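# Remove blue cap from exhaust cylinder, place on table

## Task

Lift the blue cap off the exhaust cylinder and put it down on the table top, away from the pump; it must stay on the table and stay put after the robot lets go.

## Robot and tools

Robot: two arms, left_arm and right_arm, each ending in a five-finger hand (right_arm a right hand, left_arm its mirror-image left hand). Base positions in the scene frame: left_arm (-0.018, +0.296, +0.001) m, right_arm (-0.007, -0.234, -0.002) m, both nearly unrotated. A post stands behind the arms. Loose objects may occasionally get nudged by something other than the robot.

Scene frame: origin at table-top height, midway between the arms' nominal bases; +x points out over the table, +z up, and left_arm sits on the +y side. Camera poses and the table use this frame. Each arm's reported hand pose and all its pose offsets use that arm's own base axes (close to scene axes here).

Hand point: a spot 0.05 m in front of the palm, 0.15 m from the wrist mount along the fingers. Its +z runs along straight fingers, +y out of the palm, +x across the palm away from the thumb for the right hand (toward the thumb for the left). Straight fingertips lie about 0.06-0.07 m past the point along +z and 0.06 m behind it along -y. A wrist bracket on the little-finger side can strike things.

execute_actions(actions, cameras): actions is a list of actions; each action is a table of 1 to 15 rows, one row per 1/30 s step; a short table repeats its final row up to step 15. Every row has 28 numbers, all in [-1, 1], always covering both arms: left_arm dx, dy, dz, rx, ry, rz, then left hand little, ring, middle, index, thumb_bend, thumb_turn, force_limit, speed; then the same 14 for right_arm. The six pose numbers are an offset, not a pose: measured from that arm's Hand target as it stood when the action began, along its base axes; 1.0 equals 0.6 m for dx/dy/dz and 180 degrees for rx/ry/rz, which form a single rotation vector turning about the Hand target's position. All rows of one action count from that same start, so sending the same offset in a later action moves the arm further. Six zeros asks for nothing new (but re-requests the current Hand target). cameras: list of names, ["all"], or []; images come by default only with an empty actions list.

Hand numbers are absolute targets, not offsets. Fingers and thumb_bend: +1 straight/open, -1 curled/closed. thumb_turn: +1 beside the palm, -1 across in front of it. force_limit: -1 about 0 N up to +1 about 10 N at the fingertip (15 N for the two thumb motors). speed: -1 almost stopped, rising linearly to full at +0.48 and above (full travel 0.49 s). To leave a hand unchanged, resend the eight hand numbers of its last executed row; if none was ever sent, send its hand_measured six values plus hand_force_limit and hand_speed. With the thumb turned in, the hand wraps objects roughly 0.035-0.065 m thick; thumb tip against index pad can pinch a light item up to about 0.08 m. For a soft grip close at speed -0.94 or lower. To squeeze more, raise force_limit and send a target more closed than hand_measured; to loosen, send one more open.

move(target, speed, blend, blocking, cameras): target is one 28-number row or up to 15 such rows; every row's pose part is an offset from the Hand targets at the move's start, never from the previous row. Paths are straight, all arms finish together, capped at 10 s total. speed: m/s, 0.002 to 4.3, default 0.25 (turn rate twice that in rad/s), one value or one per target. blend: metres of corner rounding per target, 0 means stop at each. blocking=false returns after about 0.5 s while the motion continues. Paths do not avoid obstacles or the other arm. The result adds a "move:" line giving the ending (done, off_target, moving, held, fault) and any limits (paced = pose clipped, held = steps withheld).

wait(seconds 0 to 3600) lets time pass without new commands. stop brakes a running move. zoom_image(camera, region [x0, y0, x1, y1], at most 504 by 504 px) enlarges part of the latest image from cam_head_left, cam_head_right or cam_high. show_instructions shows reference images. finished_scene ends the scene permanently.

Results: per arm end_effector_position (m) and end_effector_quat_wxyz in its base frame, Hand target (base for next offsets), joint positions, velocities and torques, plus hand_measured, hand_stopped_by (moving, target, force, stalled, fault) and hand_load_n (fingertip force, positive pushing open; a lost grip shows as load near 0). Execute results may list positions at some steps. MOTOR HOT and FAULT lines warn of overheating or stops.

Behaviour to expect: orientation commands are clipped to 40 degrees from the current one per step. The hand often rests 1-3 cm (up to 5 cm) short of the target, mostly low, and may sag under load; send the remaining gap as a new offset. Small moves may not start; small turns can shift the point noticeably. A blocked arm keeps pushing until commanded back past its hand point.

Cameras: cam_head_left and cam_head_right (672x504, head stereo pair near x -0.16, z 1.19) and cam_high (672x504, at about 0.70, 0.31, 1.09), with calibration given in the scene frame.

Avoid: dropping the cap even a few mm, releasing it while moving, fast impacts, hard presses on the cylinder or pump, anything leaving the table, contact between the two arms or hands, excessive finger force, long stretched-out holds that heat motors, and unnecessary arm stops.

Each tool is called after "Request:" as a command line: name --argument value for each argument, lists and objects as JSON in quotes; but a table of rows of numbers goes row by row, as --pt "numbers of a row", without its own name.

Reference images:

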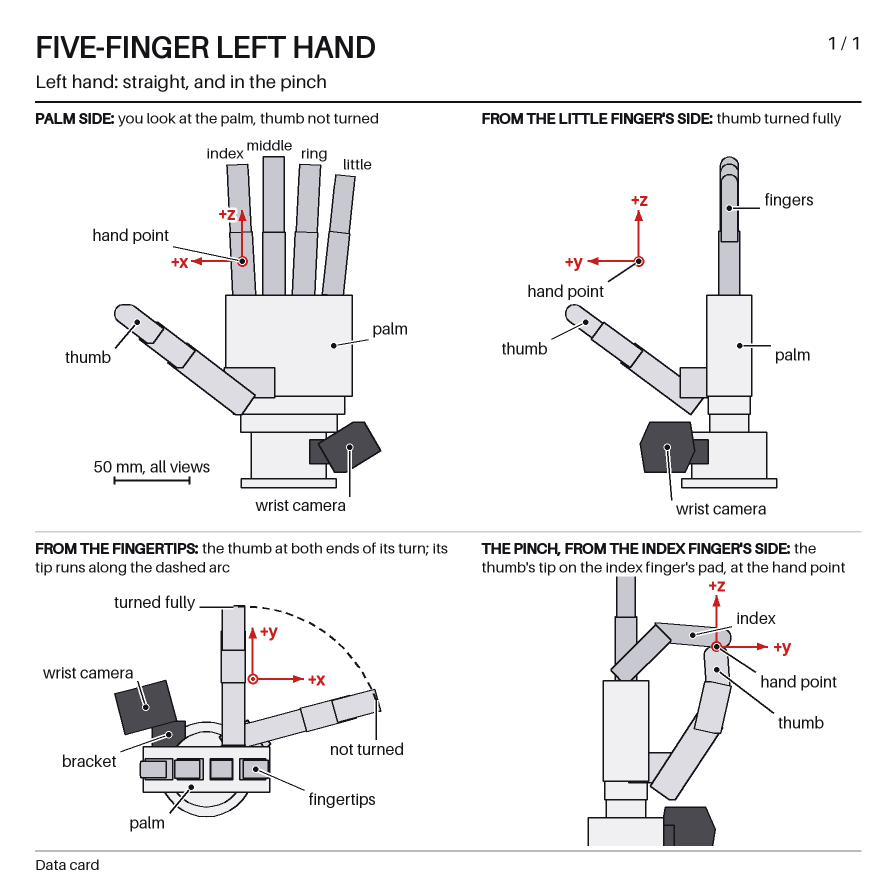

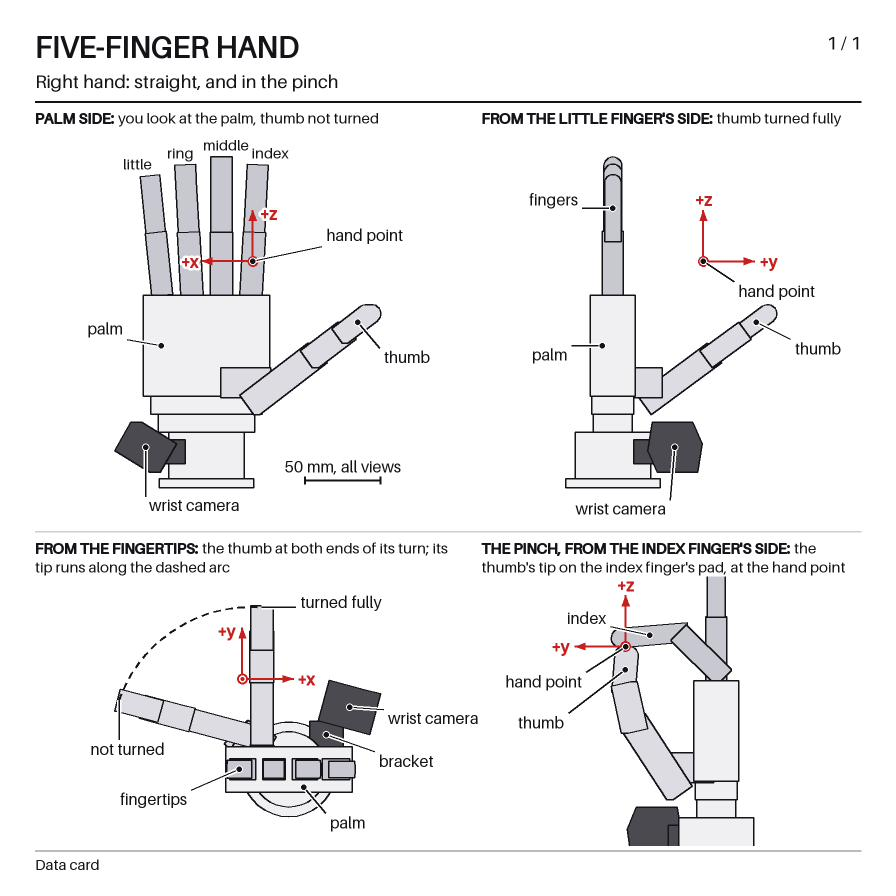

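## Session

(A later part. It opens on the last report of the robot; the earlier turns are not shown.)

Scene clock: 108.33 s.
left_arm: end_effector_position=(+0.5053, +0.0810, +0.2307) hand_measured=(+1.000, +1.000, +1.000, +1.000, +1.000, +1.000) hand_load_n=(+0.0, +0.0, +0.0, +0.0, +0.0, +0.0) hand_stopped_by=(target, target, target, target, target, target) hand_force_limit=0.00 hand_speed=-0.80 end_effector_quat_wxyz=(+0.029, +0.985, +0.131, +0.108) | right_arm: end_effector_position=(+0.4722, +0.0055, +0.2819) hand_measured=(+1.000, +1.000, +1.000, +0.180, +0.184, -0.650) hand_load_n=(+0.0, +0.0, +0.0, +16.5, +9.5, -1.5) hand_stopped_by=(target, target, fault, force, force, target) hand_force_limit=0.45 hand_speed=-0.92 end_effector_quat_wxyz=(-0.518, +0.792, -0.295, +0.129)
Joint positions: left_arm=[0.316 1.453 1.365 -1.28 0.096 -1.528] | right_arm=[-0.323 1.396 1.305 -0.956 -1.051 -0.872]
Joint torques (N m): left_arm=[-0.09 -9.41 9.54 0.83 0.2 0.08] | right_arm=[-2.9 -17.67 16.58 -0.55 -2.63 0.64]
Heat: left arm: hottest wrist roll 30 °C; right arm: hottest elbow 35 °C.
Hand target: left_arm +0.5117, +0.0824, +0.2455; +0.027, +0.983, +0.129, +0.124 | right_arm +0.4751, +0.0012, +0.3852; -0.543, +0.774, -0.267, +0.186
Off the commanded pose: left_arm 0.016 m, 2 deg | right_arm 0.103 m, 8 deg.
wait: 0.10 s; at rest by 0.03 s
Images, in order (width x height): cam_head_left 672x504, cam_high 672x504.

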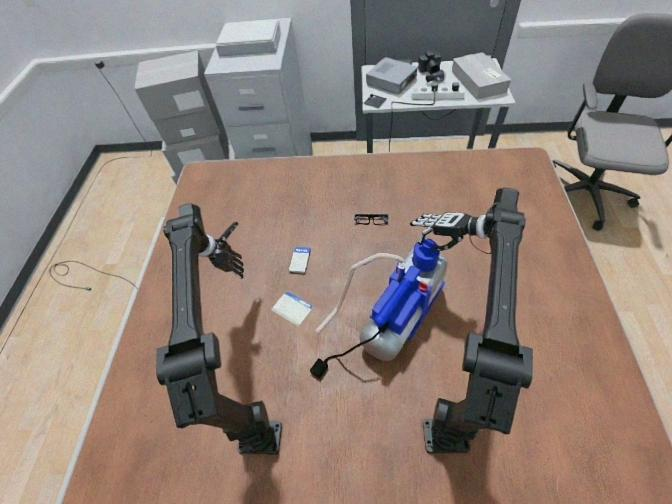

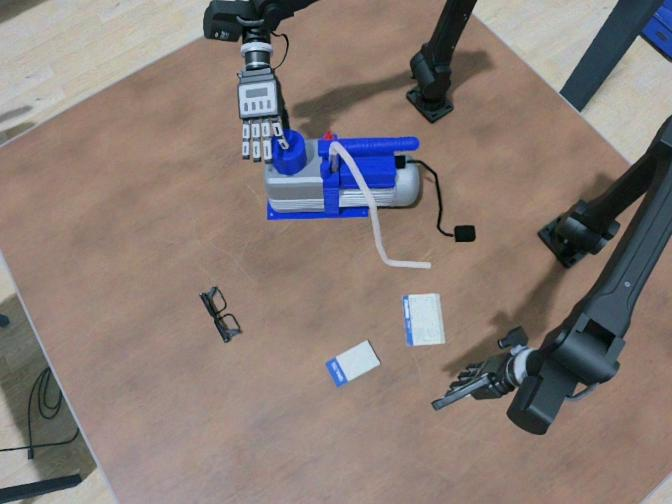

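Request:
move --pt "0 0 0 0 0 0 1 1 1 1 1 1 0 -0.8 0 0 -0.15 0 0 0 1 1 1 -0.1 -0.1 -0.65 0.45 -0.92" --speed 0.08

Request:
move --pt "0 0 0 0 0 0 1 1 1 1 1 1 0 -0.8 0 0 0 0 0 0 1 1 1 0.4 0.4 -0.65 0.45 -0.6" --pt "0 0 0 0 0 0 1 1 1 1 1 1 0 -0.8 0 0 0.085 0 0 -0.03 1 1 1 0.4 0.4 -0.65 0.45 -0.6" --pt "0 0 0 0 0 0 1 1 1 1 1 1 0 -0.8 -0.0198 0.0388 0.05 0 0 -0.5111 1 1 1 0.4 0.4 -0.65 0.45 -0.6" --pt "0 0 0 0 0 0 1 1 1 1 1 1 0 -0.8 -0.0198 0.0388 -0.027 0 0 -0.5111 1 1 1 0.4 0.4 -0.65 0.45 -0.6" --speed '[0.1,0.15,0.35,0.07]' --blend '[0,0.01,0.01,0]'

Request:
zoom_image --camera "cam_high" --region '[262, 120, 312, 180]'

Scene clock: 110.33 s.
left_arm: end_effector_position=(+0.5053, +0.0810, +0.2307) hand_measured=(+1.000, +1.000, +1.000, +1.000, +1.000, +1.000) hand_load_n=(+0.0, +0.0, +0.0, +0.5, +0.0, +0.0) hand_stopped_by=(target, target, target, target, target, target) hand_force_limit=0.00 hand_speed=-0.80 end_effector_quat_wxyz=(+0.029, +0.985, +0.131, +0.108) | right_arm: end_effector_position=(+0.4752, +0.0046, +0.2734) hand_measured=(+1.000, +1.000, +1.000, +0.180, +0.184, -0.650) hand_load_n=(+0.0, +0.0, +0.0, +12.5, +5.5, +0.5) hand_stopped_by=(target, target, fault, force, force, target) hand_force_limit=0.45 hand_speed=-0.92 end_effector_quat_wxyz=(-0.537, +0.780, -0.276, +0.165)
Joint positions: left_arm=[0.316 1.453 1.365 -1.28 0.096 -1.528] | right_arm=[-0.336 1.361 1.214 -0.78 -1.092 -0.826]
Joint torques (N m): left_arm=[-0.15 -9.41 9.54 0.84 0.21 0.08] | right_arm=[-2.2 -12.69 8.65 1.4 -1.19 0.19]
Heat: left arm: hottest wrist roll 30 °C; right arm: hottest elbow 35 °C.
Hand target: left_arm +0.5117, +0.0824, +0.2455; +0.027, +0.983, +0.129, +0.124 | right_arm +0.4751, +0.0011, +0.2951; -0.543, +0.774, -0.267, +0.186
Off the commanded pose: left_arm 0.016 m, 2 deg | right_arm 0.022 m, 3 deg.
move: off_target (right_arm)

Scene clock: 114.77 s.
left_arm: end_effector_position=(+0.5053, +0.0810, +0.2307) hand_measured=(+1.000, +1.000, +1.000, +1.000, +1.000, +1.000) hand_load_n=(+0.0, +0.0, +0.0, +0.0, +0.0, +0.0) hand_stopped_by=(target, target, target, target, target, target) hand_force_limit=0.00 hand_speed=-0.80 end_effector_quat_wxyz=(+0.029, +0.985, +0.131, +0.108) | right_arm: end_effector_position=(+0.4587, +0.0207, +0.2749) hand_measured=(+1.000, +1.000, +1.000, +0.400, +0.400, -0.650) hand_load_n=(+0.0, +0.0, +0.0, +0.0, +0.0, +0.0) hand_stopped_by=(target, target, fault, target, target, target) hand_force_limit=0.45 hand_speed=-0.60 end_effector_quat_wxyz=(+0.233, -0.353, +0.742, -0.520)
Joint positions: left_arm=[0.316 1.453 1.365 -1.28 0.096 -1.528] | right_arm=[0.313 1.056 0.923 -0.487 0.923 0.496]
Joint torques (N m): left_arm=[-0.09 -9.47 9.55 0.83 0.2 0.08] | right_arm=[-1.14 -6.12 8.61 1.72 0.21 0.16]
Heat: left arm: hottest wrist roll 30 °C; right arm: hottest elbow 35 °C.
Hand target: left_arm +0.5117, +0.0824, +0.2455; +0.027, +0.983, +0.129, +0.124 | right_arm +0.4633, +0.0245, +0.2788; +0.243, -0.346, +0.742, -0.520
Off the commanded pose: left_arm 0.016 m, 2 deg | right_arm 0.007 m, 1 deg.
move: done

Scaled by 8.400 from the camera's image (finer frame: 960x720).
This view is cut from an older image: the scene may have changed since it was taken.

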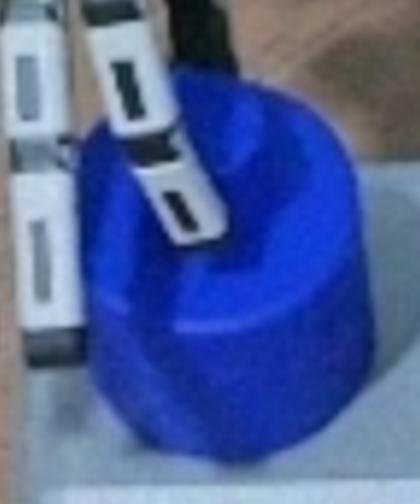

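Request:
move --pt "0 0 0 0 0 0 1 1 1 1 1 1 0 -0.8 0 0 0 0 0 0 1 1 1 -0.15 -0.15 -0.65 0.5 -0.92"

Request:
move --pt "0 0 0 0 0 0 1 1 1 1 1 1 0 -0.8 0 0 0.10 0 0 0 1 1 1 -0.15 -0.15 -0.65 0.5 -0.92" --pt "0 0 0 0 0 0 1 1 1 1 1 1 0 -0.8 0.0057 -0.0183 0.105 0 0 0.1111 1 1 1 -0.15 -0.15 -0.65 0.5 -0.92" --pt "0 0 0 0 0 0 1 1 1 1 1 1 0 -0.8 0.0097 -0.0325 0.110 0 0 0.2222 1 1 1 -0.15 -0.15 -0.65 0.5 -0.92" --pt "0 0 0 0 0 0 1 1 1 1 1 1 0 -0.8 0.0138 -0.037 0.117 0 0 0.3444 1 1 1 -0.15 -0.15 -0.65 0.5 -0.92" --pt "0 0 0 0 0 0 1 1 1 1 1 1 0 -0.8 0.0163 -0.038 0.1208 0 0 0.4278 1 1 1 -0.15 -0.15 -0.65 0.5 -0.92" --pt "0 0 0 0 0 0 1 1 1 1 1 1 0 -0.8 0.0198 -0.0387 0.1268 0 0 0.5111 1 1 1 -0.15 -0.15 -0.65 0.5 -0.92" --speed 0.12 --blend 0.01 --cameras '["cam_high"]'

Request:
zoom_image --camera "cam_high" --region '[230, 70, 330, 170]'

Scene clock: 116.90 s.
left_arm: end_effector_position=(+0.5053, +0.0810, +0.2307) hand_measured=(+1.000, +1.000, +1.000, +1.000, +1.000, +1.000) hand_load_n=(+0.0, +0.0, +0.0, +0.0, +0.0, +0.0) hand_stopped_by=(target, target, target, target, target, target) hand_force_limit=0.00 hand_speed=-0.80 end_effector_quat_wxyz=(+0.029, +0.985, +0.131, +0.108) | right_arm: end_effector_position=(+0.4641, +0.0171, +0.2768) hand_measured=(+1.000, +1.000, +1.000, +0.156, +0.218, -0.650) hand_load_n=(-0.5, -0.5, +0.0, +14.0, +11.0, -0.5) hand_stopped_by=(target, target, fault, force, force, target) hand_force_limit=0.50 hand_speed=-0.92 end_effector_quat_wxyz=(+0.240, -0.336, +0.746, -0.523)
Joint positions: left_arm=[0.316 1.453 1.365 -1.28 0.096 -1.528] | right_arm=[0.304 1.064 0.923 -0.463 0.931 0.512]
Joint torques (N m): left_arm=[-0.09 -9.47 9.54 0.84 0.21 0.09] | right_arm=[-0.44 -6.95 8.54 0.81 -0.06 0]
Heat: left arm: hottest wrist roll 30 °C; right arm: hottest elbow 35 °C.
Hand target: left_arm +0.5117, +0.0824, +0.2455; +0.027, +0.983, +0.129, +0.124 | right_arm +0.4632, +0.0244, +0.2789; +0.243, -0.346, +0.742, -0.520
Off the commanded pose: left_arm 0.016 m, 2 deg | right_arm 0.008 m, 1 deg.
move: done

Scene clock: 124.93 s.
left_arm: end_effector_position=(+0.5053, +0.0810, +0.2307) hand_measured=(+1.000, +1.000, +1.000, +1.000, +1.000, +1.000) hand_load_n=(+0.0, +0.0, +0.0, +0.0, +0.0, +0.0) hand_stopped_by=(target, target, target, target, target, target) hand_force_limit=0.00 hand_speed=-0.80 end_effector_quat_wxyz=(+0.029, +0.985, +0.131, +0.108) | right_arm: end_effector_position=(+0.4759, +0.0038, +0.2796) hand_measured=(+1.000, +1.000, +1.000, +0.158, +0.218, -0.650) hand_load_n=(+0.0, +0.0, +0.0, +17.5, +8.5, +1.0) hand_stopped_by=(target, target, fault, force, force, target) hand_force_limit=0.50 hand_speed=-0.92 end_effector_quat_wxyz=(-0.521, +0.789, -0.287, +0.151)
Joint positions: left_arm=[0.316 1.453 1.365 -1.28 0.096 -1.528] | right_arm=[-0.326 1.378 1.27 -0.875 -1.055 -0.851]
Joint torques (N m): left_arm=[-0.15 -9.41 9.52 0.84 0.2 0.08] | right_arm=[-2.67 -15.56 14.2 -0.54 -2.43 0.5]
Heat: left arm: hottest wrist roll 30 °C; right arm: hottest elbow 36 °C.
Hand target: left_arm +0.5117, +0.0824, +0.2455; +0.027, +0.983, +0.129, +0.124 | right_arm +0.4751, +0.0012, +0.3549; -0.543, +0.774, -0.267, +0.186
Off the commanded pose: left_arm 0.016 m, 2 deg | right_arm 0.075 m, 6 deg.
move: off_target (right_arm)

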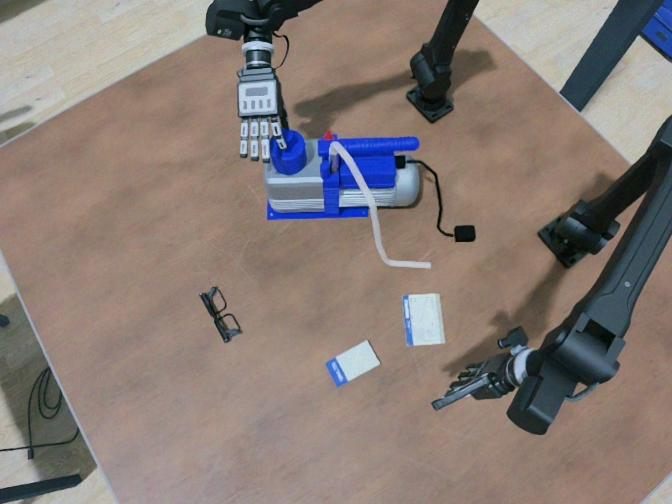

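Scaled by 5.040 from the camera's image (finer frame: 960x720).

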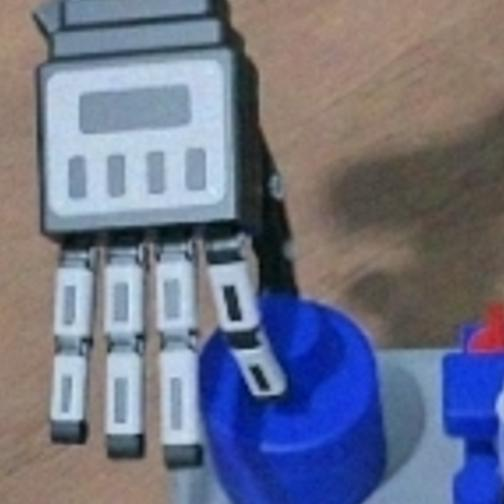

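Request:
move --pt "0 0 0 0 0 0 1 1 1 1 1 1 0 -0.8 0 0 -0.1 0 0 0 1 1 1 -0.15 -0.15 -0.65 0.5 -0.92" --speed 0.1

Request:
move --pt "0 0 0 0 0 0 1 1 1 1 1 1 0 -0.8 0 0 0 0 0 0 1 1 1 0.4 0.4 -0.65 0.45 -0.6" --pt "0 0 0 0 0 0 1 1 1 1 1 1 0 -0.8 0 0 0.085 0 0 -0.03 1 1 1 0.4 0.4 -0.65 0.45 -0.6" --pt "0 0 0 0 0 0 1 1 1 1 1 1 0 -0.8 -0.0198 0.0388 0.1 0 0 -0.5111 1 1 1 0.4 0.4 -0.65 0.45 -0.6" --speed '[0.1,0.15,0.35]' --blend '[0,0.01,0]' --cameras '["cam_high","cam_head_left"]'

Request:
zoom_image --camera "cam_high" --region '[262, 120, 312, 180]'

Request:
zoom_image --camera "cam_head_left" --region '[390, 200, 470, 280]'

Scene clock: 126.43 s.
left_arm: end_effector_position=(+0.5053, +0.0810, +0.2307) hand_measured=(+1.000, +1.000, +1.000, +1.000, +1.000, +1.000) hand_load_n=(+0.0, +0.0, +0.0, +0.0, +0.0, +0.0) hand_stopped_by=(target, target, target, target, target, target) hand_force_limit=0.00 hand_speed=-0.80 end_effector_quat_wxyz=(+0.029, +0.985, +0.131, +0.108) | right_arm: end_effector_position=(+0.4787, +0.0029, +0.2742) hand_measured=(+1.000, +1.000, +1.000, +0.158, +0.218, -0.650) hand_load_n=(+0.0, +0.0, +0.0, +14.0, +6.5, +2.5) hand_stopped_by=(target, target, fault, force, force, target) hand_force_limit=0.50 hand_speed=-0.92 end_effector_quat_wxyz=(-0.536, +0.780, -0.275, +0.170)
Joint positions: left_arm=[0.316 1.453 1.365 -1.28 0.096 -1.528] | right_arm=[-0.336 1.365 1.219 -0.77 -1.088 -0.825]
Joint torques (N m): left_arm=[-0.09 -9.47 9.52 0.84 0.21 0.09] | right_arm=[-2.14 -13.27 8.27 1.16 -1.32 0.24]
Heat: left arm: hottest wrist roll 30 °C; right arm: hottest elbow 36 °C.
Hand target: left_arm +0.5117, +0.0824, +0.2455; +0.027, +0.983, +0.129, +0.124 | right_arm +0.4751, +0.0011, +0.2950; -0.543, +0.774, -0.267, +0.186
Off the commanded pose: left_arm 0.016 m, 2 deg | right_arm 0.021 m, 2 deg.
move: off_target (right_arm)

Scene clock: 130.53 s.
left_arm: end_effector_position=(+0.5053, +0.0810, +0.2307) hand_measured=(+1.000, +1.000, +1.000, +1.000, +1.000, +1.000) hand_load_n=(+0.0, +0.0, +0.0, +0.5, +0.0, +0.0) hand_stopped_by=(target, target, target, target, target, target) hand_force_limit=0.00 hand_speed=-0.80 end_effector_quat_wxyz=(+0.029, +0.985, +0.131, +0.108) | right_arm: end_effector_position=(+0.4536, +0.0190, +0.3304) hand_measured=(+1.000, +1.000, +1.000, +0.400, +0.400, -0.650) hand_load_n=(+0.0, +0.0, +0.0, +0.0, +0.0, +0.0) hand_stopped_by=(target, target, fault, target, target, target) hand_force_limit=0.45 hand_speed=-0.60 end_effector_quat_wxyz=(+0.224, -0.359, +0.743, -0.519)
Joint positions: left_arm=[0.316 1.453 1.365 -1.28 0.096 -1.528] | right_arm=[0.313 1.043 1.07 -0.668 0.923 0.494]
Joint torques (N m): left_arm=[-0.15 -9.47 9.54 0.81 0.2 0.08] | right_arm=[-0.91 -5.77 11.95 0.92 0.24 0.15]
Heat: left arm: hottest wrist roll 30 °C; right arm: hottest elbow 36 °C.
Hand target: left_arm +0.5117, +0.0824, +0.2455; +0.027, +0.983, +0.129, +0.124 | right_arm +0.4632, +0.0244, +0.3549; +0.243, -0.346, +0.742, -0.520
Off the commanded pose: left_arm 0.016 m, 2 deg | right_arm 0.027 m, 3 deg.
move: off_target (right_arm)
Images, in order (width x height): cam_head_left 672x504, cam_high 672x504.

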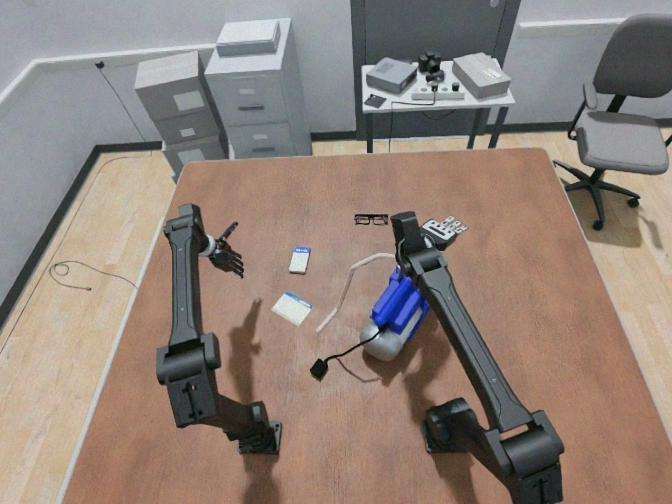

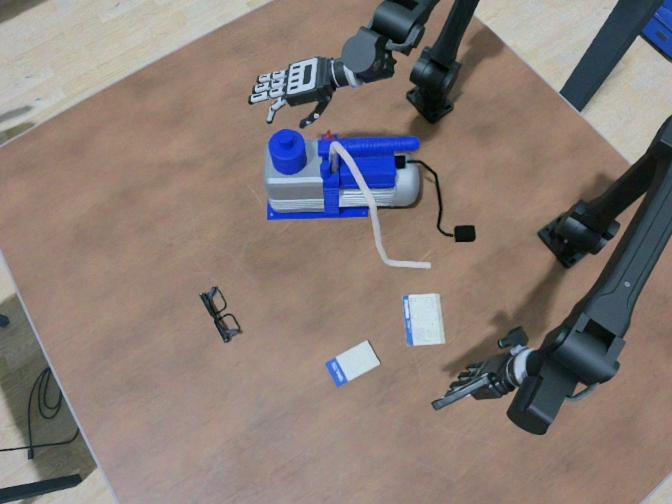

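Scaled by 8.400 from the camera's image (finer frame: 960x720).

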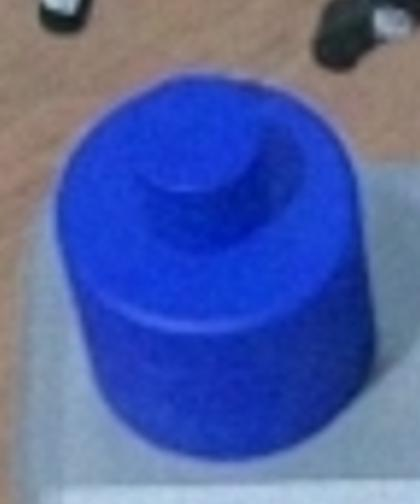

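Scaled by 6.300 from the camera's image (finer frame: 960x720).

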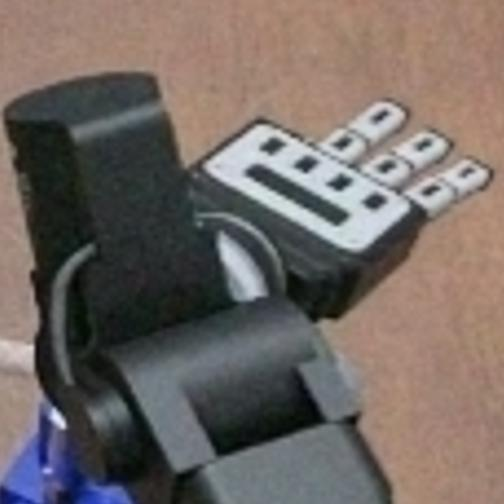

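Request:
move --pt "0 0 0 0 0 0 1 1 1 1 1 1 0 -0.8 0 0 -0.1268 0 0 0 1 1 1 0.4 0.4 -0.65 0.45 -0.6" --pt "0 0 0 0 0 0 1 1 1 1 1 1 0 -0.8 0 0 -0.1268 0 0 0 1 1 1 -0.15 -0.15 -0.65 0.45 -0.92" --pt "0 0 0 0 0 0 1 1 1 1 1 1 0 -0.8 0.0057 -0.0183 -0.085 0 0 0.1111 1 1 1 -0.15 -0.15 -0.65 0.45 -0.92" --pt "0 0 0 0 0 0 1 1 1 1 1 1 0 -0.8 0.0097 -0.0325 -0.080 0 0 0.2222 1 1 1 -0.15 -0.15 -0.65 0.45 -0.92" --pt "0 0 0 0 0 0 1 1 1 1 1 1 0 -0.8 0.0138 -0.037 -0.073 0 0 0.3444 1 1 1 -0.15 -0.15 -0.65 0.45 -0.92" --pt "0 0 0 0 0 0 1 1 1 1 1 1 0 -0.8 0.0163 -0.038 -0.069 0 0 0.4278 1 1 1 -0.15 -0.15 -0.65 0.45 -0.92" --pt "0 0 0 0 0 0 1 1 1 1 1 1 0 -0.8 0.0198 -0.0387 -0.063 0 0 0.5111 1 1 1 -0.15 -0.15 -0.65 0.45 -0.92" --speed '[0.1,0.1,0.22,0.22,0.22,0.22,0.22]' --blend '[0,0,0.01,0.01,0.01,0.01,0]'

Scene clock: 139.70 s.
left_arm: end_effector_position=(+0.5053, +0.0810, +0.2307) hand_measured=(+1.000, +1.000, +1.000, +1.000, +1.000, +1.000) hand_load_n=(+0.5, +0.0, +0.0, +0.0, +0.0, +0.0) hand_stopped_by=(target, target, target, target, target, target) hand_force_limit=0.00 hand_speed=-0.80 end_effector_quat_wxyz=(+0.029, +0.985, +0.131, +0.108) | right_arm: end_effector_position=(+0.4758, +0.0038, +0.2748) hand_measured=(+1.000, +1.000, +1.000, +0.164, +0.214, -0.650) hand_load_n=(+0.0, +0.0, +0.0, +14.5, +6.0, +0.0) hand_stopped_by=(target, target, fault, force, force, target) hand_force_limit=0.45 hand_speed=-0.92 end_effector_quat_wxyz=(-0.532, +0.782, -0.276, +0.170)
Joint positions: left_arm=[0.316 1.453 1.365 -1.28 0.096 -1.528] | right_arm=[-0.334 1.355 1.215 -0.778 -1.077 -0.827]
Joint torques (N m): left_arm=[-0.09 -9.41 9.52 0.84 0.2 0.08] | right_arm=[-2.32 -12.86 11.93 -0.43 -1.69 0.28]
Heat: left arm: hottest wrist roll 30 °C; right arm: hottest elbow 36 °C.
Hand target: left_arm +0.5117, +0.0824, +0.2455; +0.027, +0.983, +0.129, +0.124 | right_arm +0.4751, +0.0014, +0.3171; -0.543, +0.774, -0.267, +0.186
Off the commanded pose: left_arm 0.016 m, 2 deg | right_arm 0.042 m, 3 deg.
move: off_target (right_arm)

Request:
move --pt "0 0 0 0 0 0 1 1 1 1 1 1 0 -0.8 0 0 -0.038 0 0 0 1 1 1 0.38 0.38 -0.65 0.45 -0.6" --pt "0 0 0 0 0 0 1 1 1 1 1 1 0 -0.8 -0.002 0.004 0.045 0 0 -0.06 1 1 1 0.38 0.38 -0.65 0.45 -0.6" --pt "0 0 0 0 0 0 1 1 1 1 1 1 0 -0.8 -0.0198 0.0385 0.02 0 0 -0.5111 1 1 1 0.38 0.38 -0.65 0.45 -0.6" --pt "0 0 0 0 0 0 1 1 1 1 1 1 0 -0.8 -0.0198 0.0385 -0.0638 0 0 -0.5111 1 1 1 0.38 0.38 -0.65 0.45 -0.6" --pt "0 0 0 0 0 0 1 1 1 1 1 1 0 -0.8 -0.0198 0.0385 -0.0638 0 0 -0.5111 1 1 1 -0.15 -0.15 -0.65 0.45 -0.92" --speed '[0.1,0.2,0.45,0.1,0.1]' --blend '[0,0.015,0.01,0,0]'

Scene clock: 145.47 s.
left_arm: end_effector_position=(+0.5053, +0.0810, +0.2307) hand_measured=(+1.000, +1.000, +1.000, +1.000, +1.000, +1.000) hand_load_n=(+0.0, +0.0, +0.0, +0.0, +0.0, +0.0) hand_stopped_by=(target, target, target, target, target, target) hand_force_limit=0.00 hand_speed=-0.80 end_effector_quat_wxyz=(+0.029, +0.985, +0.131, +0.108) | right_arm: end_effector_position=(+0.4640, +0.0175, +0.2762) hand_measured=(+1.000, +1.000, +1.000, +0.166, +0.210, -0.650) hand_load_n=(+0.0, +0.0, +0.0, +13.0, +10.5, -0.5) hand_stopped_by=(target, target, fault, force, force, target) hand_force_limit=0.45 hand_speed=-0.92 end_effector_quat_wxyz=(+0.240, -0.337, +0.746, -0.522)
Joint positions: left_arm=[0.316 1.453 1.365 -1.28 0.096 -1.528] | right_arm=[0.305 1.064 0.923 -0.463 0.931 0.511]
Joint torques (N m): left_arm=[-0.15 -9.41 9.54 0.83 0.2 0.08] | right_arm=[-0.26 -7.12 8.53 0.83 -0.05 0]
Heat: left arm: hottest shoulder 29 °C; right arm: hottest elbow 36 °C.
Hand target: left_arm +0.5117, +0.0824, +0.2455; +0.027, +0.983, +0.129, +0.124 | right_arm +0.4633, +0.0244, +0.2788; +0.243, -0.346, +0.742, -0.520
Off the commanded pose: left_arm 0.016 m, 2 deg | right_arm 0.007 m, 1 deg.
move: done

Request:
move --pt "0 0 0 0 0 0 1 1 1 1 1 1 0 -0.8 0.0057 -0.0183 0.05 0 0 0.1111 1 1 1 -0.15 -0.15 -0.65 0.45 -0.92" --pt "0 0 0 0 0 0 1 1 1 1 1 1 0 -0.8 0.0097 -0.0325 0.06 0 0 0.2222 1 1 1 -0.15 -0.15 -0.65 0.45 -0.92" --pt "0 0 0 0 0 0 1 1 1 1 1 1 0 -0.8 0.0138 -0.037 0.067 0 0 0.3444 1 1 1 -0.15 -0.15 -0.65 0.45 -0.92" --pt "0 0 0 0 0 0 1 1 1 1 1 1 0 -0.8 0.0163 -0.038 0.0708 0 0 0.4278 1 1 1 -0.15 -0.15 -0.65 0.45 -0.92" --pt "0 0 0 0 0 0 1 1 1 1 1 1 0 -0.8 0.0198 -0.0387 0.0768 0 0 0.5111 1 1 1 -0.15 -0.15 -0.65 0.45 -0.92" --speed 0.27 --blend 0.01 --cameras '["cam_high"]'

Request:
zoom_image --camera "cam_high" --region '[230, 70, 330, 170]'

Scene clock: 149.70 s.
left_arm: end_effector_position=(+0.5053, +0.0810, +0.2307) hand_measured=(+1.000, +1.000, +1.000, +1.000, +1.000, +1.000) hand_load_n=(+0.0, +0.0, +0.0, +0.0, +0.0, +0.0) hand_stopped_by=(target, target, target, target, target, target) hand_force_limit=0.00 hand_speed=-0.80 end_effector_quat_wxyz=(+0.029, +0.985, +0.131, +0.108) | right_arm: end_effector_position=(+0.4757, +0.0035, +0.2752) hand_measured=(+1.000, +1.000, +1.000, +0.166, +0.210, -0.650) hand_load_n=(+0.0, -0.5, +0.0, +14.5, +6.5, +0.5) hand_stopped_by=(target, target, fault, force, force, target) hand_force_limit=0.45 hand_speed=-0.92 end_effector_quat_wxyz=(-0.529, +0.784, -0.280, +0.166)
Joint positions: left_arm=[0.316 1.453 1.365 -1.28 0.096 -1.528] | right_arm=[-0.333 1.36 1.225 -0.798 -1.072 -0.831]
Joint torques (N m): left_arm=[-0.09 -9.41 9.54 0.87 0.21 0.09] | right_arm=[-2.49 -13.51 12.38 -0.51 -1.84 0.32]
Heat: left arm: hottest shoulder 29 °C; right arm: hottest elbow 36 °C.
Hand target: left_arm +0.5117, +0.0824, +0.2455; +0.027, +0.983, +0.129, +0.124 | right_arm +0.4751, +0.0011, +0.3250; -0.543, +0.774, -0.267, +0.187
Off the commanded pose: left_arm 0.016 m, 2 deg | right_arm 0.050 m, 3 deg.
move: off_target (right_arm)

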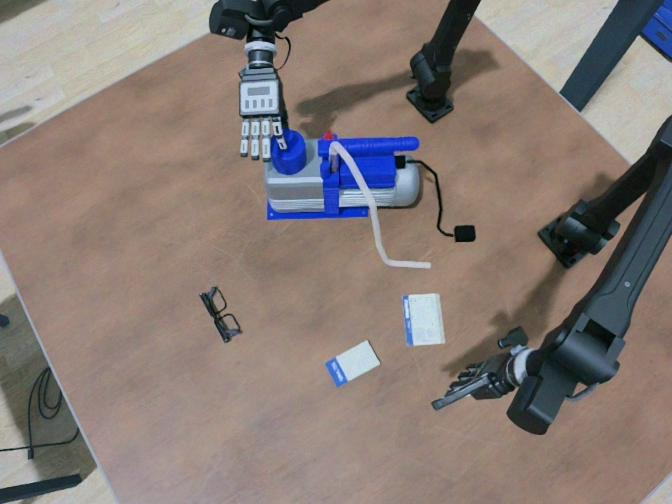

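Scaled by 5.040 from the camera's image (finer frame: 960x720).

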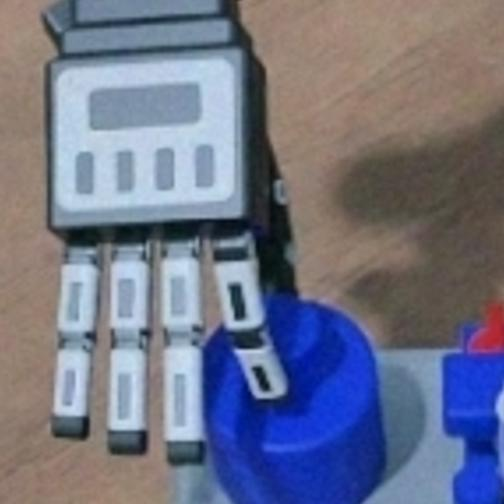

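Request:
move --pt "0 0 0 0 0 0 1 1 1 1 1 1 0 -0.8 0 0 -0.051 0 0 0 1 1 1 0.38 0.38 -0.65 0.45 -0.6" --pt "0 0 0 0 0 0 1 1 1 1 1 1 0 -0.8 -0.002 0.004 0.032 0 0 -0.06 1 1 1 0.38 0.38 -0.65 0.45 -0.6" --pt "0 0 0 0 0 0 1 1 1 1 1 1 0 -0.8 -0.0197 0.0388 0.007 0 0 -0.5111 1 1 1 0.38 0.38 -0.65 0.45 -0.6" --pt "0 0 0 0 0 0 1 1 1 1 1 1 0 -0.8 -0.0197 0.0388 -0.077 0 0 -0.5111 1 1 1 0.38 0.38 -0.65 0.45 -0.6" --pt "0 0 0 0 0 0 1 1 1 1 1 1 0 -0.8 -0.0197 0.0388 -0.077 0 0 -0.5111 1 1 1 -0.15 -0.15 -0.65 0.45 -0.92" --speed '[0.1,0.2,0.45,0.1,0.1]' --blend '[0,0.015,0.01,0,0]'

Request:
move --pt "0 0 0 0 0 0 1 1 1 1 1 1 0 -0.8 0.0057 -0.0183 0.05 0 0 0.1111 1 1 1 -0.15 -0.15 -0.65 0.45 -0.92" --pt "0 0 0 0 0 0 1 1 1 1 1 1 0 -0.8 0.0097 -0.0325 0.06 0 0 0.2222 1 1 1 -0.15 -0.15 -0.65 0.45 -0.92" --pt "0 0 0 0 0 0 1 1 1 1 1 1 0 -0.8 0.0138 -0.037 0.067 0 0 0.3444 1 1 1 -0.15 -0.15 -0.65 0.45 -0.92" --pt "0 0 0 0 0 0 1 1 1 1 1 1 0 -0.8 0.0163 -0.038 0.0708 0 0 0.4278 1 1 1 -0.15 -0.15 -0.65 0.45 -0.92" --pt "0 0 0 0 0 0 1 1 1 1 1 1 0 -0.8 0.0198 -0.0387 0.0768 0 0 0.5111 1 1 1 -0.15 -0.15 -0.65 0.45 -0.92" --speed 0.27 --blend 0.01

Request:
move --pt "0 0 0 0 0 0 1 1 1 1 1 1 0 -0.8 0 0 -0.051 0 0 0 1 1 1 0.38 0.38 -0.65 0.45 -0.6" --pt "0 0 0 0 0 0 1 1 1 1 1 1 0 -0.8 -0.002 0.004 0.032 0 0 -0.06 1 1 1 0.38 0.38 -0.65 0.45 -0.6" --pt "0 0 0 0 0 0 1 1 1 1 1 1 0 -0.8 -0.0197 0.0388 0.007 0 0 -0.5111 1 1 1 0.38 0.38 -0.65 0.45 -0.6" --pt "0 0 0 0 0 0 1 1 1 1 1 1 0 -0.8 -0.0197 0.0388 -0.077 0 0 -0.5111 1 1 1 0.38 0.38 -0.65 0.45 -0.6" --speed '[0.1,0.2,0.45,0.1]' --blend '[0,0.015,0.01,0]' --cameras '["cam_high"]'

Request:
zoom_image --camera "cam_high" --region '[262, 120, 312, 180]'

Scene clock: 155.73 s.
left_arm: end_effector_position=(+0.5053, +0.0810, +0.2307) hand_measured=(+1.000, +1.000, +1.000, +1.000, +1.000, +1.000) hand_load_n=(+0.0, +0.0, +0.0, +0.0, +0.0, +0.0) hand_stopped_by=(target, target, target, target, target, target) hand_force_limit=0.00 hand_speed=-0.80 end_effector_quat_wxyz=(+0.029, +0.985, +0.131, +0.108) | right_arm: end_effector_position=(+0.4639, +0.0178, +0.2764) hand_measured=(+1.000, +1.000, +1.000, +0.174, +0.198, -0.650) hand_load_n=(+0.0, +0.0, +0.0, +12.5, +10.5, -0.5) hand_stopped_by=(target, target, fault, force, force, target) hand_force_limit=0.45 hand_speed=-0.92 end_effector_quat_wxyz=(+0.240, -0.338, +0.745, -0.522)
Joint positions: left_arm=[0.316 1.453 1.365 -1.28 0.096 -1.528] | right_arm=[0.306 1.064 0.923 -0.464 0.931 0.51]
Joint torques (N m): left_arm=[-0.09 -9.41 9.52 0.84 0.2 0.08] | right_arm=[-0.56 -6.95 8.57 0.87 -0.03 0.01]
Heat: left arm: hottest shoulder 29 °C; right arm: hottest elbow 36 °C.
Hand target: left_arm +0.5117, +0.0824, +0.2455; +0.027, +0.983, +0.129, +0.124 | right_arm +0.4633, +0.0245, +0.2789; +0.243, -0.346, +0.742, -0.520
Off the commanded pose: left_arm 0.016 m, 2 deg | right_arm 0.007 m, 1 deg.
move: done

Scene clock: 159.73 s.
left_arm: end_effector_position=(+0.5053, +0.0810, +0.2307) hand_measured=(+1.000, +1.000, +1.000, +1.000, +1.000, +1.000) hand_load_n=(+0.0, +0.5, +0.0, +0.0, +0.0, +0.0) hand_stopped_by=(target, target, target, target, target, target) hand_force_limit=0.00 hand_speed=-0.80 end_effector_quat_wxyz=(+0.029, +0.985, +0.131, +0.108) | right_arm: end_effector_position=(+0.4749, +0.0037, +0.2750) hand_measured=(+1.000, +1.000, +1.000, +0.174, +0.198, -0.650) hand_load_n=(+0.0, +0.0, +0.0, +14.0, +6.0, -0.5) hand_stopped_by=(target, target, fault, force, force, target) hand_force_limit=0.45 hand_speed=-0.92 end_effector_quat_wxyz=(-0.530, +0.783, -0.281, +0.165)
Joint positions: left_arm=[0.316 1.453 1.365 -1.28 0.096 -1.528] | right_arm=[-0.333 1.359 1.224 -0.8 -1.073 -0.83]
Joint torques (N m): left_arm=[-0.03 -9.41 9.52 0.85 0.2 0.09] | right_arm=[-2.32 -13.45 12.44 -0.42 -1.81 0.3]
Heat: left arm: hottest shoulder 29 °C; right arm: hottest elbow 36 °C.
Hand target: left_arm +0.5117, +0.0824, +0.2455; +0.027, +0.983, +0.129, +0.124 | right_arm +0.4752, +0.0012, +0.3247; -0.542, +0.774, -0.267, +0.186
Off the commanded pose: left_arm 0.016 m, 2 deg | right_arm 0.050 m, 3 deg.
move: off_target (right_arm)

Scene clock: 163.60 s.
left_arm: end_effector_position=(+0.5053, +0.0810, +0.2307) hand_measured=(+1.000, +1.000, +1.000, +1.000, +1.000, +1.000) hand_load_n=(+0.0, +0.0, +0.0, +0.0, +0.0, +0.0) hand_stopped_by=(target, target, target, target, target, target) hand_force_limit=0.00 hand_speed=-0.80 end_effector_quat_wxyz=(+0.029, +0.985, +0.131, +0.108) | right_arm: end_effector_position=(+0.4587, +0.0211, +0.2742) hand_measured=(+1.000, +1.000, +1.000, +0.380, +0.380, -0.650) hand_load_n=(+0.0, +0.0, +0.0, +0.0, +0.0, +0.0) hand_stopped_by=(target, target, fault, target, target, target) hand_force_limit=0.45 hand_speed=-0.60 end_effector_quat_wxyz=(+0.233, -0.353, +0.742, -0.520)
Joint positions: left_arm=[0.316 1.453 1.365 -1.28 0.096 -1.528] | right_arm=[0.314 1.057 0.922 -0.486 0.924 0.495]
Joint torques (N m): left_arm=[-0.09 -9.41 9.52 0.84 0.2 0.08] | right_arm=[-0.97 -6.12 8.66 1.77 0.2 0.16]
Heat: left arm: hottest shoulder 29 °C; right arm: hottest elbow 36 °C.
Hand target: left_arm +0.5117, +0.0824, +0.2455; +0.027, +0.983, +0.129, +0.124 | right_arm +0.4634, +0.0244, +0.2787; +0.243, -0.346, +0.742, -0.520
Off the commanded pose: left_arm 0.016 m, 2 deg | right_arm 0.007 m, 1 deg.
move: done

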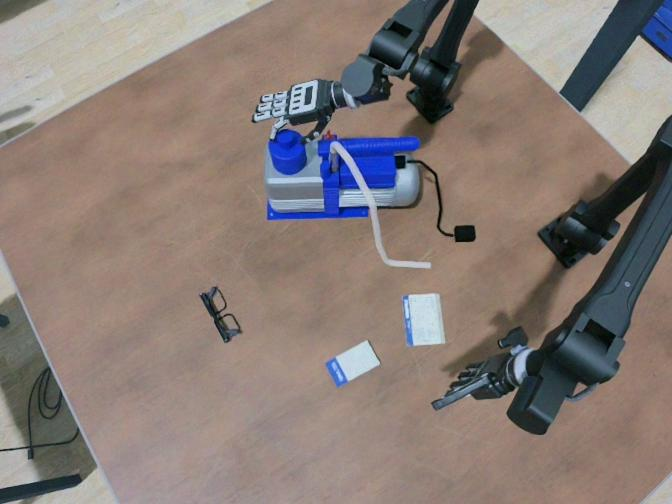

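Scaled by 8.400 from the camera's image (finer frame: 960x720).

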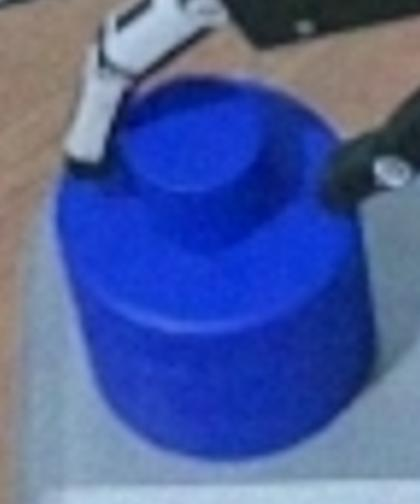

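Request:
move --pt "0 0 0 0 0 0 1 1 1 1 1 1 0 -0.8 0 0 0 0 0 0 1 1 1 -0.2 -0.2 -0.65 0.7 -0.92"

Request:
move --pt "0 0 0 0 0 0 1 1 1 1 1 1 0 -0.8 0 0 0.1 0 0 0 1 1 1 -0.2 -0.2 -0.65 0.7 -0.92" --speed 0.06

Request:
move --pt "0 0 0 0 0 0 1 1 1 1 1 1 0 -0.8 0 0 0.06 0 0 0 1 1 1 -0.2 -0.2 -0.65 0.7 -0.92" --speed 0.06

Scene clock: 165.77 s.
left_arm: end_effector_position=(+0.5053, +0.0810, +0.2307) hand_measured=(+1.000, +1.000, +1.000, +1.000, +1.000, +1.000) hand_load_n=(+0.0, +0.0, +0.0, +0.0, +0.0, +0.0) hand_stopped_by=(target, target, target, target, target, target) hand_force_limit=0.00 hand_speed=-0.80 end_effector_quat_wxyz=(+0.029, +0.985, +0.131, +0.108) | right_arm: end_effector_position=(+0.4643, +0.0176, +0.2761) hand_measured=(+1.000, +1.000, +1.000, +0.160, +0.208, -0.650) hand_load_n=(+0.0, +0.0, +0.0, +14.5, +12.0, -0.5) hand_stopped_by=(target, target, fault, force, force, target) hand_force_limit=0.70 hand_speed=-0.92 end_effector_quat_wxyz=(+0.240, -0.337, +0.746, -0.522)
Joint positions: left_arm=[0.316 1.453 1.365 -1.28 0.096 -1.528] | right_arm=[0.305 1.064 0.922 -0.461 0.931 0.512]
Joint torques (N m): left_arm=[-0.09 -9.41 9.54 0.83 0.2 0.08] | right_arm=[-0.32 -7.12 8.58 0.79 -0.05 0]
Heat: left arm: hottest shoulder 29 °C; right arm: hottest elbow 36 °C.
Hand target: left_arm +0.5117, +0.0824, +0.2455; +0.027, +0.983, +0.129, +0.124 | right_arm +0.4634, +0.0245, +0.2787; +0.243, -0.346, +0.742, -0.520
Off the commanded pose: left_arm 0.016 m, 2 deg | right_arm 0.007 m, 1 deg.
move: done

Scene clock: 167.23 s.
left_arm: end_effector_position=(+0.5053, +0.0810, +0.2307) hand_measured=(+1.000, +1.000, +1.000, +1.000, +1.000, +1.000) hand_load_n=(+0.0, +0.0, +0.0, +0.0, -0.5, +0.0) hand_stopped_by=(target, target, target, target, target, target) hand_force_limit=0.00 hand_speed=-0.80 end_effector_quat_wxyz=(+0.029, +0.985, +0.131, +0.108) | right_arm: end_effector_position=(+0.4628, +0.0171, +0.2823) hand_measured=(+1.000, +1.000, +1.000, +0.160, +0.208, -0.650) hand_load_n=(+0.0, +0.0, +0.0, +16.5, +8.0, +0.0) hand_stopped_by=(target, target, fault, force, force, target) hand_force_limit=0.70 hand_speed=-0.92 end_effector_quat_wxyz=(+0.207, -0.361, +0.751, -0.513)
Joint positions: left_arm=[0.316 1.453 1.365 -1.28 0.096 -1.528] | right_arm=[0.3 1.094 1 -0.6 0.917 0.519]
Joint torques (N m): left_arm=[-0.09 -9.41 9.54 0.83 0.2 0.08] | right_arm=[-0.26 -10.7 13.29 0.01 0.4 -0.09]
Heat: left arm: hottest shoulder 29 °C; right arm: hottest elbow 36 °C.
Hand target: left_arm +0.5117, +0.0824, +0.2455; +0.027, +0.983, +0.129, +0.124 | right_arm +0.4633, +0.0244, +0.3387; +0.243, -0.346, +0.742, -0.520
Off the commanded pose: left_arm 0.016 m, 2 deg | right_arm 0.057 m, 5 deg.
move: off_target (right_arm)

Scene clock: 168.30 s.
left_arm: end_effector_position=(+0.5053, +0.0810, +0.2307) hand_measured=(+1.000, +1.000, +1.000, +1.000, +1.000, +1.000) hand_load_n=(+0.0, +0.0, +0.0, +0.0, +0.0, +0.0) hand_stopped_by=(target, target, target, target, target, target) hand_force_limit=0.00 hand_speed=-0.80 end_effector_quat_wxyz=(+0.029, +0.985, +0.131, +0.108) | right_arm: end_effector_position=(+0.4624, +0.0167, +0.2868) hand_measured=(+1.000, +1.000, +1.000, +0.160, +0.208, -0.650) hand_load_n=(+0.0, +0.0, +0.0, +19.5, +9.0, +0.0) hand_stopped_by=(target, target, fault, force, force, target) hand_force_limit=0.70 hand_speed=-0.92 end_effector_quat_wxyz=(+0.183, -0.379, +0.754, -0.505)
Joint positions: left_arm=[0.316 1.453 1.365 -1.28 0.096 -1.528] | right_arm=[0.295 1.12 1.058 -0.694 0.906 0.52]
Joint torques (N m): left_arm=[-0.09 -9.41 9.54 0.84 0.2 0.09] | right_arm=[0.03 -13.1 15.43 0.18 0.74 -0.11]
Heat: left arm: hottest shoulder 29 °C; right arm: hottest elbow 36 °C.
Hand target: left_arm +0.5117, +0.0824, +0.2455; +0.027, +0.983, +0.129, +0.124 | right_arm +0.4634, +0.0244, +0.3746; +0.243, -0.346, +0.742, -0.520
Off the commanded pose: left_arm 0.016 m, 2 deg | right_arm 0.088 m, 8 deg.
move: off_target (right_arm)

Request:
move --pt "0 0 0 0 0 0 1 1 1 1 1 1 0 -0.8 0 0 0.06 0 0 0 1 1 1 -0.2 -0.2 -0.65 0.7 -0.92" --speed 0.06

Request:
move --pt "0 0 0 0 0 0 1 1 1 1 1 1 0 -0.8 0 0 0.05 0 0 0 1 1 1 -0.2 -0.2 -0.65 0.7 -0.92" --speed 0.06

Scene clock: 169.50 s.
left_arm: end_effector_position=(+0.5053, +0.0810, +0.2307) hand_measured=(+1.000, +1.000, +1.000, +1.000, +1.000, +1.000) hand_load_n=(+0.0, +0.0, +0.0, +0.0, +0.0, +0.0) hand_stopped_by=(target, target, target, target, target, target) hand_force_limit=0.00 hand_speed=-0.80 end_effector_quat_wxyz=(+0.029, +0.985, +0.131, +0.108) | right_arm: end_effector_position=(+0.4625, +0.0166, +0.2913) hand_measured=(+1.000, +1.000, +1.000, +0.160, +0.208, -0.650) hand_load_n=(+0.0, +0.0, +0.0, +22.5, +9.5, +0.0) hand_stopped_by=(target, target, fault, force, force, target) hand_force_limit=0.70 hand_speed=-0.92 end_effector_quat_wxyz=(+0.160, -0.394, +0.757, -0.497)
Joint positions: left_arm=[0.316 1.453 1.365 -1.28 0.096 -1.528] | right_arm=[0.29 1.148 1.115 -0.783 0.896 0.525]
Joint torques (N m): left_arm=[-0.15 -9.47 9.54 0.84 0.21 0.08] | right_arm=[0.15 -15.62 17.52 0.23 1.08 -0.16]
Heat: left arm: hottest shoulder 29 °C; right arm: hottest elbow 37 °C.
Hand target: left_arm +0.5117, +0.0824, +0.2455; +0.027, +0.983, +0.129, +0.124 | right_arm +0.4633, +0.0244, +0.4106; +0.243, -0.346, +0.742, -0.520
Off the commanded pose: left_arm 0.016 m, 2 deg | right_arm 0.120 m, 11 deg.
move: off_target (right_arm)

Scene clock: 170.47 s.
left_arm: end_effector_position=(+0.5053, +0.0810, +0.2307) hand_measured=(+1.000, +1.000, +1.000, +1.000, +1.000, +1.000) hand_load_n=(+0.0, +0.0, +0.0, -0.5, +0.0, +0.0) hand_stopped_by=(target, target, target, target, target, target) hand_force_limit=0.00 hand_speed=-0.80 end_effector_quat_wxyz=(+0.029, +0.985, +0.131, +0.108) | right_arm: end_effector_position=(+0.4626, +0.0163, +0.2953) hand_measured=(+1.000, +1.000, +1.000, +0.162, +0.208, -0.650) hand_load_n=(+0.0, +0.0, +0.0, +24.5, +9.0, +0.5) hand_stopped_by=(target, target, fault, force, force, target) hand_force_limit=0.70 hand_speed=-0.92 end_effector_quat_wxyz=(+0.141, -0.407, +0.758, -0.490)
Joint positions: left_arm=[0.316 1.453 1.365 -1.28 0.096 -1.528] | right_arm=[0.287 1.174 1.164 -0.856 0.887 0.526]
Joint torques (N m): left_arm=[-0.09 -9.41 9.52 0.83 0.2 0.08] | right_arm=[0.56 -17.79 19.43 0.23 1.31 -0.13]
Heat: left arm: hottest shoulder 29 °C; right arm: hottest elbow 37 °C.
Hand target: left_arm +0.5117, +0.0824, +0.2455; +0.027, +0.983, +0.129, +0.124 | right_arm +0.4633, +0.0244, +0.4408; +0.243, -0.346, +0.742, -0.520
Off the commanded pose: left_arm 0.016 m, 2 deg | right_arm 0.145 m, 14 deg.
move: off_target (right_arm)

Request:
wait --seconds 0.05 --cameras '["cam_high","cam_head_left"]'

Request:
zoom_image --camera "cam_high" --region '[262, 120, 312, 180]'

Request:
move --pt "0 0 0 0 0 0 1 1 1 1 1 1 0 -0.8 0 0 -0.27 0 0 0 1 1 1 -0.2 -0.2 -0.65 0.7 -0.92" --speed 0.15

Scene clock: 170.67 s.
left_arm: end_effector_position=(+0.5053, +0.0810, +0.2307) hand_measured=(+1.000, +1.000, +1.000, +1.000, +1.000, +1.000) hand_load_n=(+0.0, +0.5, +0.0, +0.0, +0.0, +0.0) hand_stopped_by=(target, target, target, target, target, target) hand_force_limit=0.00 hand_speed=-0.80 end_effector_quat_wxyz=(+0.029, +0.985, +0.131, +0.108) | right_arm: end_effector_position=(+0.4626, +0.0163, +0.2953) hand_measured=(+1.000, +1.000, +1.000, +0.162, +0.208, -0.650) hand_load_n=(+0.0, +0.0, +0.0, +24.0, +9.0, +0.0) hand_stopped_by=(target, target, fault, force, force, target) hand_force_limit=0.70 hand_speed=-0.92 end_effector_quat_wxyz=(+0.141, -0.407, +0.758, -0.490)
Joint positions: left_arm=[0.316 1.453 1.365 -1.28 0.096 -1.528] | right_arm=[0.287 1.174 1.164 -0.856 0.887 0.526]
Joint torques (N m): left_arm=[-0.15 -9.47 9.54 0.83 0.21 0.08] | right_arm=[0.32 -17.61 19.38 0.16 1.34 -0.15]
Heat: left arm: hottest shoulder 29 °C; right arm: hottest elbow 37 °C.
Hand target: left_arm +0.5117, +0.0824, +0.2455; +0.027, +0.983, +0.129, +0.124 | right_arm +0.4633, +0.0244, +0.4408; +0.243, -0.346, +0.742, -0.520
Off the commanded pose: left_arm 0.016 m, 2 deg | right_arm 0.145 m, 14 deg.
wait: 0.07 s; at rest by 0.03 s
Images, in order (width x height): cam_head_left 672x504, cam_high 672x504.

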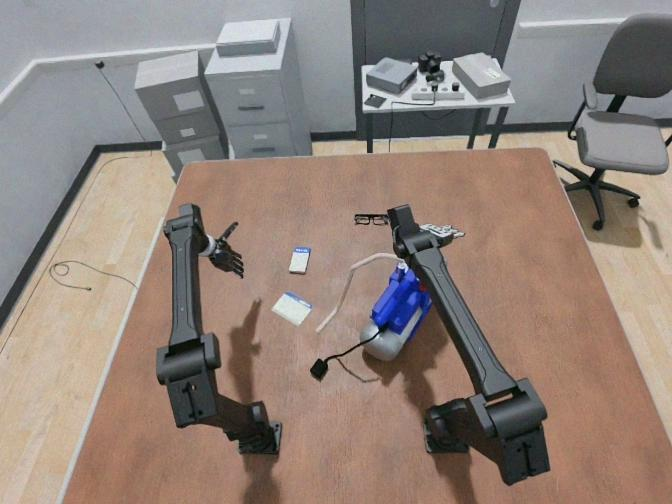

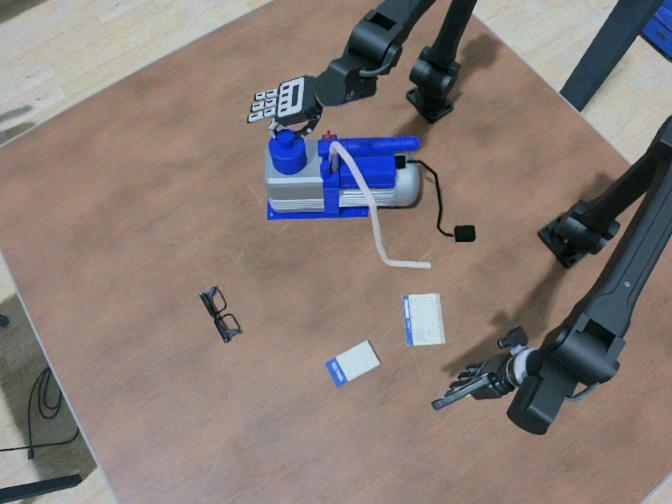

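Scaled by 8.400 from the camera's image (finer frame: 960x720).

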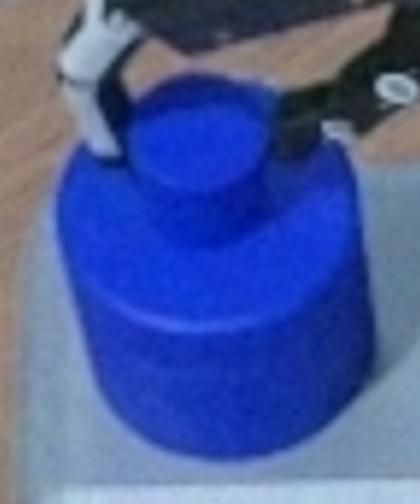

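Scene clock: 172.33 s.
left_arm: end_effector_position=(+0.5053, +0.0810, +0.2307) hand_measured=(+1.000, +1.000, +1.000, +1.000, +1.000, +1.000) hand_load_n=(+0.0, +0.0, +0.0, +0.0, +0.0, +0.0) hand_stopped_by=(target, target, target, target, target, target) hand_force_limit=0.00 hand_speed=-0.80 end_effector_quat_wxyz=(+0.029, +0.985, +0.131, +0.108) | right_arm: end_effector_position=(+0.4634, +0.0171, +0.2782) hand_measured=(+1.000, +1.000, +1.000, +0.162, +0.206, -0.650) hand_load_n=(+0.0, +0.0, +0.0, +13.5, +5.0, -1.5) hand_stopped_by=(target, target, fault, force, force, target) hand_force_limit=0.70 hand_speed=-0.92 end_effector_quat_wxyz=(+0.235, -0.340, +0.746, -0.521)
Joint positions: left_arm=[0.316 1.453 1.365 -1.28 0.096 -1.528] | right_arm=[0.304 1.066 0.934 -0.484 0.929 0.511]
Joint torques (N m): left_arm=[-0.09 -9.47 9.55 0.87 0.2 0.08] | right_arm=[-0.32 -7.18 7.79 1.72 0.03 0.02]
Heat: left arm: hottest shoulder 29 °C; right arm: hottest elbow 37 °C.
Hand target: left_arm +0.5117, +0.0824, +0.2455; +0.027, +0.983, +0.129, +0.124 | right_arm +0.4634, +0.0244, +0.2786; +0.243, -0.346, +0.742, -0.520
Off the commanded pose: left_arm 0.016 m, 2 deg | right_arm 0.007 m, 1 deg.
move: done

Request:
move --pt "0 0 0 0 0 0 1 1 1 1 1 1 0 -0.8 0.002 -0.005 0.002 0 0 0.03 1 1 1 -0.2 -0.2 -0.65 0.7 -0.92" --speed 0.15

Request:
move --pt "0 0 0 0 0 0 1 1 1 1 1 1 0 -0.8 0.002 -0.007 0.001 0 0 0.04 1 1 1 -0.2 -0.2 -0.65 0.7 -0.92" --speed 0.15

Request:
move --pt "0 0 0 0 0 0 1 1 1 1 1 1 0 -0.8 0.0017 -0.0063 0.002 0 0 0.0411 1 1 1 -0.2 -0.2 -0.65 0.7 -0.92" --speed 0.15

Scene clock: 173.87 s.
left_arm: end_effector_position=(+0.5053, +0.0810, +0.2307) hand_measured=(+1.000, +1.000, +1.000, +1.000, +1.000, +1.000) hand_load_n=(+0.0, +0.0, +0.0, +0.0, +0.0, +0.0) hand_stopped_by=(target, target, target, target, target, target) hand_force_limit=0.00 hand_speed=-0.80 end_effector_quat_wxyz=(+0.029, +0.985, +0.131, +0.108) | right_arm: end_effector_position=(+0.4633, +0.0165, +0.2780) hand_measured=(+1.000, +1.000, +1.000, +0.162, +0.206, -0.650) hand_load_n=(+0.0, +0.0, +0.0, +14.0, +6.5, +1.5) hand_stopped_by=(target, target, fault, force, force, target) hand_force_limit=0.70 hand_speed=-0.92 end_effector_quat_wxyz=(+0.258, -0.376, +0.729, -0.510)
Joint positions: left_arm=[0.316 1.453 1.365 -1.28 0.096 -1.528] | right_arm=[0.27 1.027 0.896 -0.402 0.823 0.401]
Joint torques (N m): left_arm=[-0.15 -9.41 9.52 0.83 0.2 0.09] | right_arm=[-1.03 -6.71 8.01 1.88 -0.43 0]
Heat: left arm: hottest shoulder 29 °C; right arm: hottest elbow 37 °C.
Hand target: left_arm +0.5117, +0.0824, +0.2455; +0.027, +0.983, +0.129, +0.124 | right_arm +0.4646, +0.0216, +0.2799; +0.267, -0.381, +0.725, -0.508
Off the commanded pose: left_arm 0.016 m, 2 deg | right_arm 0.005 m, 1 deg.
move: done

Scene clock: 174.97 s.
left_arm: end_effector_position=(+0.5053, +0.0810, +0.2307) hand_measured=(+1.000, +1.000, +1.000, +1.000, +1.000, +1.000) hand_load_n=(+0.0, +0.0, +0.0, +0.0, +0.0, +0.0) hand_stopped_by=(target, target, target, target, target, target) hand_force_limit=0.00 hand_speed=-0.80 end_effector_quat_wxyz=(+0.029, +0.985, +0.131, +0.108) | right_arm: end_effector_position=(+0.4641, +0.0141, +0.2779) hand_measured=(+1.000, +1.000, +1.000, +0.162, +0.206, -0.650) hand_load_n=(+0.0, +0.0, -0.5, +13.5, +7.0, +1.0) hand_stopped_by=(target, target, fault, force, force, target) hand_force_limit=0.70 hand_speed=-0.92 end_effector_quat_wxyz=(+0.290, -0.423, +0.705, -0.491)
Joint positions: left_arm=[0.316 1.453 1.365 -1.28 0.096 -1.528] | right_arm=[0.206 0.986 0.858 -0.328 0.65 0.282]
Joint torques (N m): left_arm=[-0.15 -9.41 9.55 0.85 0.2 0.08] | right_arm=[-1.44 -6.12 8.17 1.99 -0.42 -0.02]
Heat: left arm: hottest shoulder 30 °C; right arm: hottest elbow 37 °C.
Hand target: left_arm +0.5117, +0.0824, +0.2455; +0.027, +0.983, +0.129, +0.124 | right_arm +0.4657, +0.0172, +0.2804; +0.298, -0.425, +0.700, -0.490
Off the commanded pose: left_arm 0.016 m, 2 deg | right_arm 0.005 m, 1 deg.
move: done

Scene clock: 176.03 s.
left_arm: end_effector_position=(+0.5053, +0.0810, +0.2307) hand_measured=(+1.000, +1.000, +1.000, +1.000, +1.000, +1.000) hand_load_n=(+0.0, +0.0, +0.0, +0.0, +0.0, +0.5) hand_stopped_by=(target, target, target, target, target, target) hand_force_limit=0.00 hand_speed=-0.80 end_effector_quat_wxyz=(+0.029, +0.985, +0.131, +0.108) | right_arm: end_effector_position=(+0.4651, +0.0118, +0.2780) hand_measured=(+1.000, +1.000, +1.000, +0.162, +0.206, -0.650) hand_load_n=(+0.0, +0.0, +0.0, +13.0, +7.0, +1.0) hand_stopped_by=(target, target, fault, force, force, target) hand_force_limit=0.70 hand_speed=-0.92 end_effector_quat_wxyz=(+0.322, -0.469, +0.677, -0.468)
Joint positions: left_arm=[0.316 1.453 1.365 -1.28 0.096 -1.528] | right_arm=[0.132 0.959 0.836 -0.285 0.46 0.185]
Joint torques (N m): left_arm=[-0.15 -9.41 9.54 0.83 0.21 0.08] | right_arm=[-1.38 -5.95 8.25 2.13 -0.41 -0.02]
Heat: left arm: hottest shoulder 30 °C; right arm: hottest elbow 37 °C.
Hand target: left_arm +0.5117, +0.0824, +0.2455; +0.027, +0.983, +0.129, +0.124 | right_arm +0.4668, +0.0134, +0.2816; +0.329, -0.470, +0.671, -0.470
Off the commanded pose: left_arm 0.016 m, 2 deg | right_arm 0.004 m, 1 deg.
move: done


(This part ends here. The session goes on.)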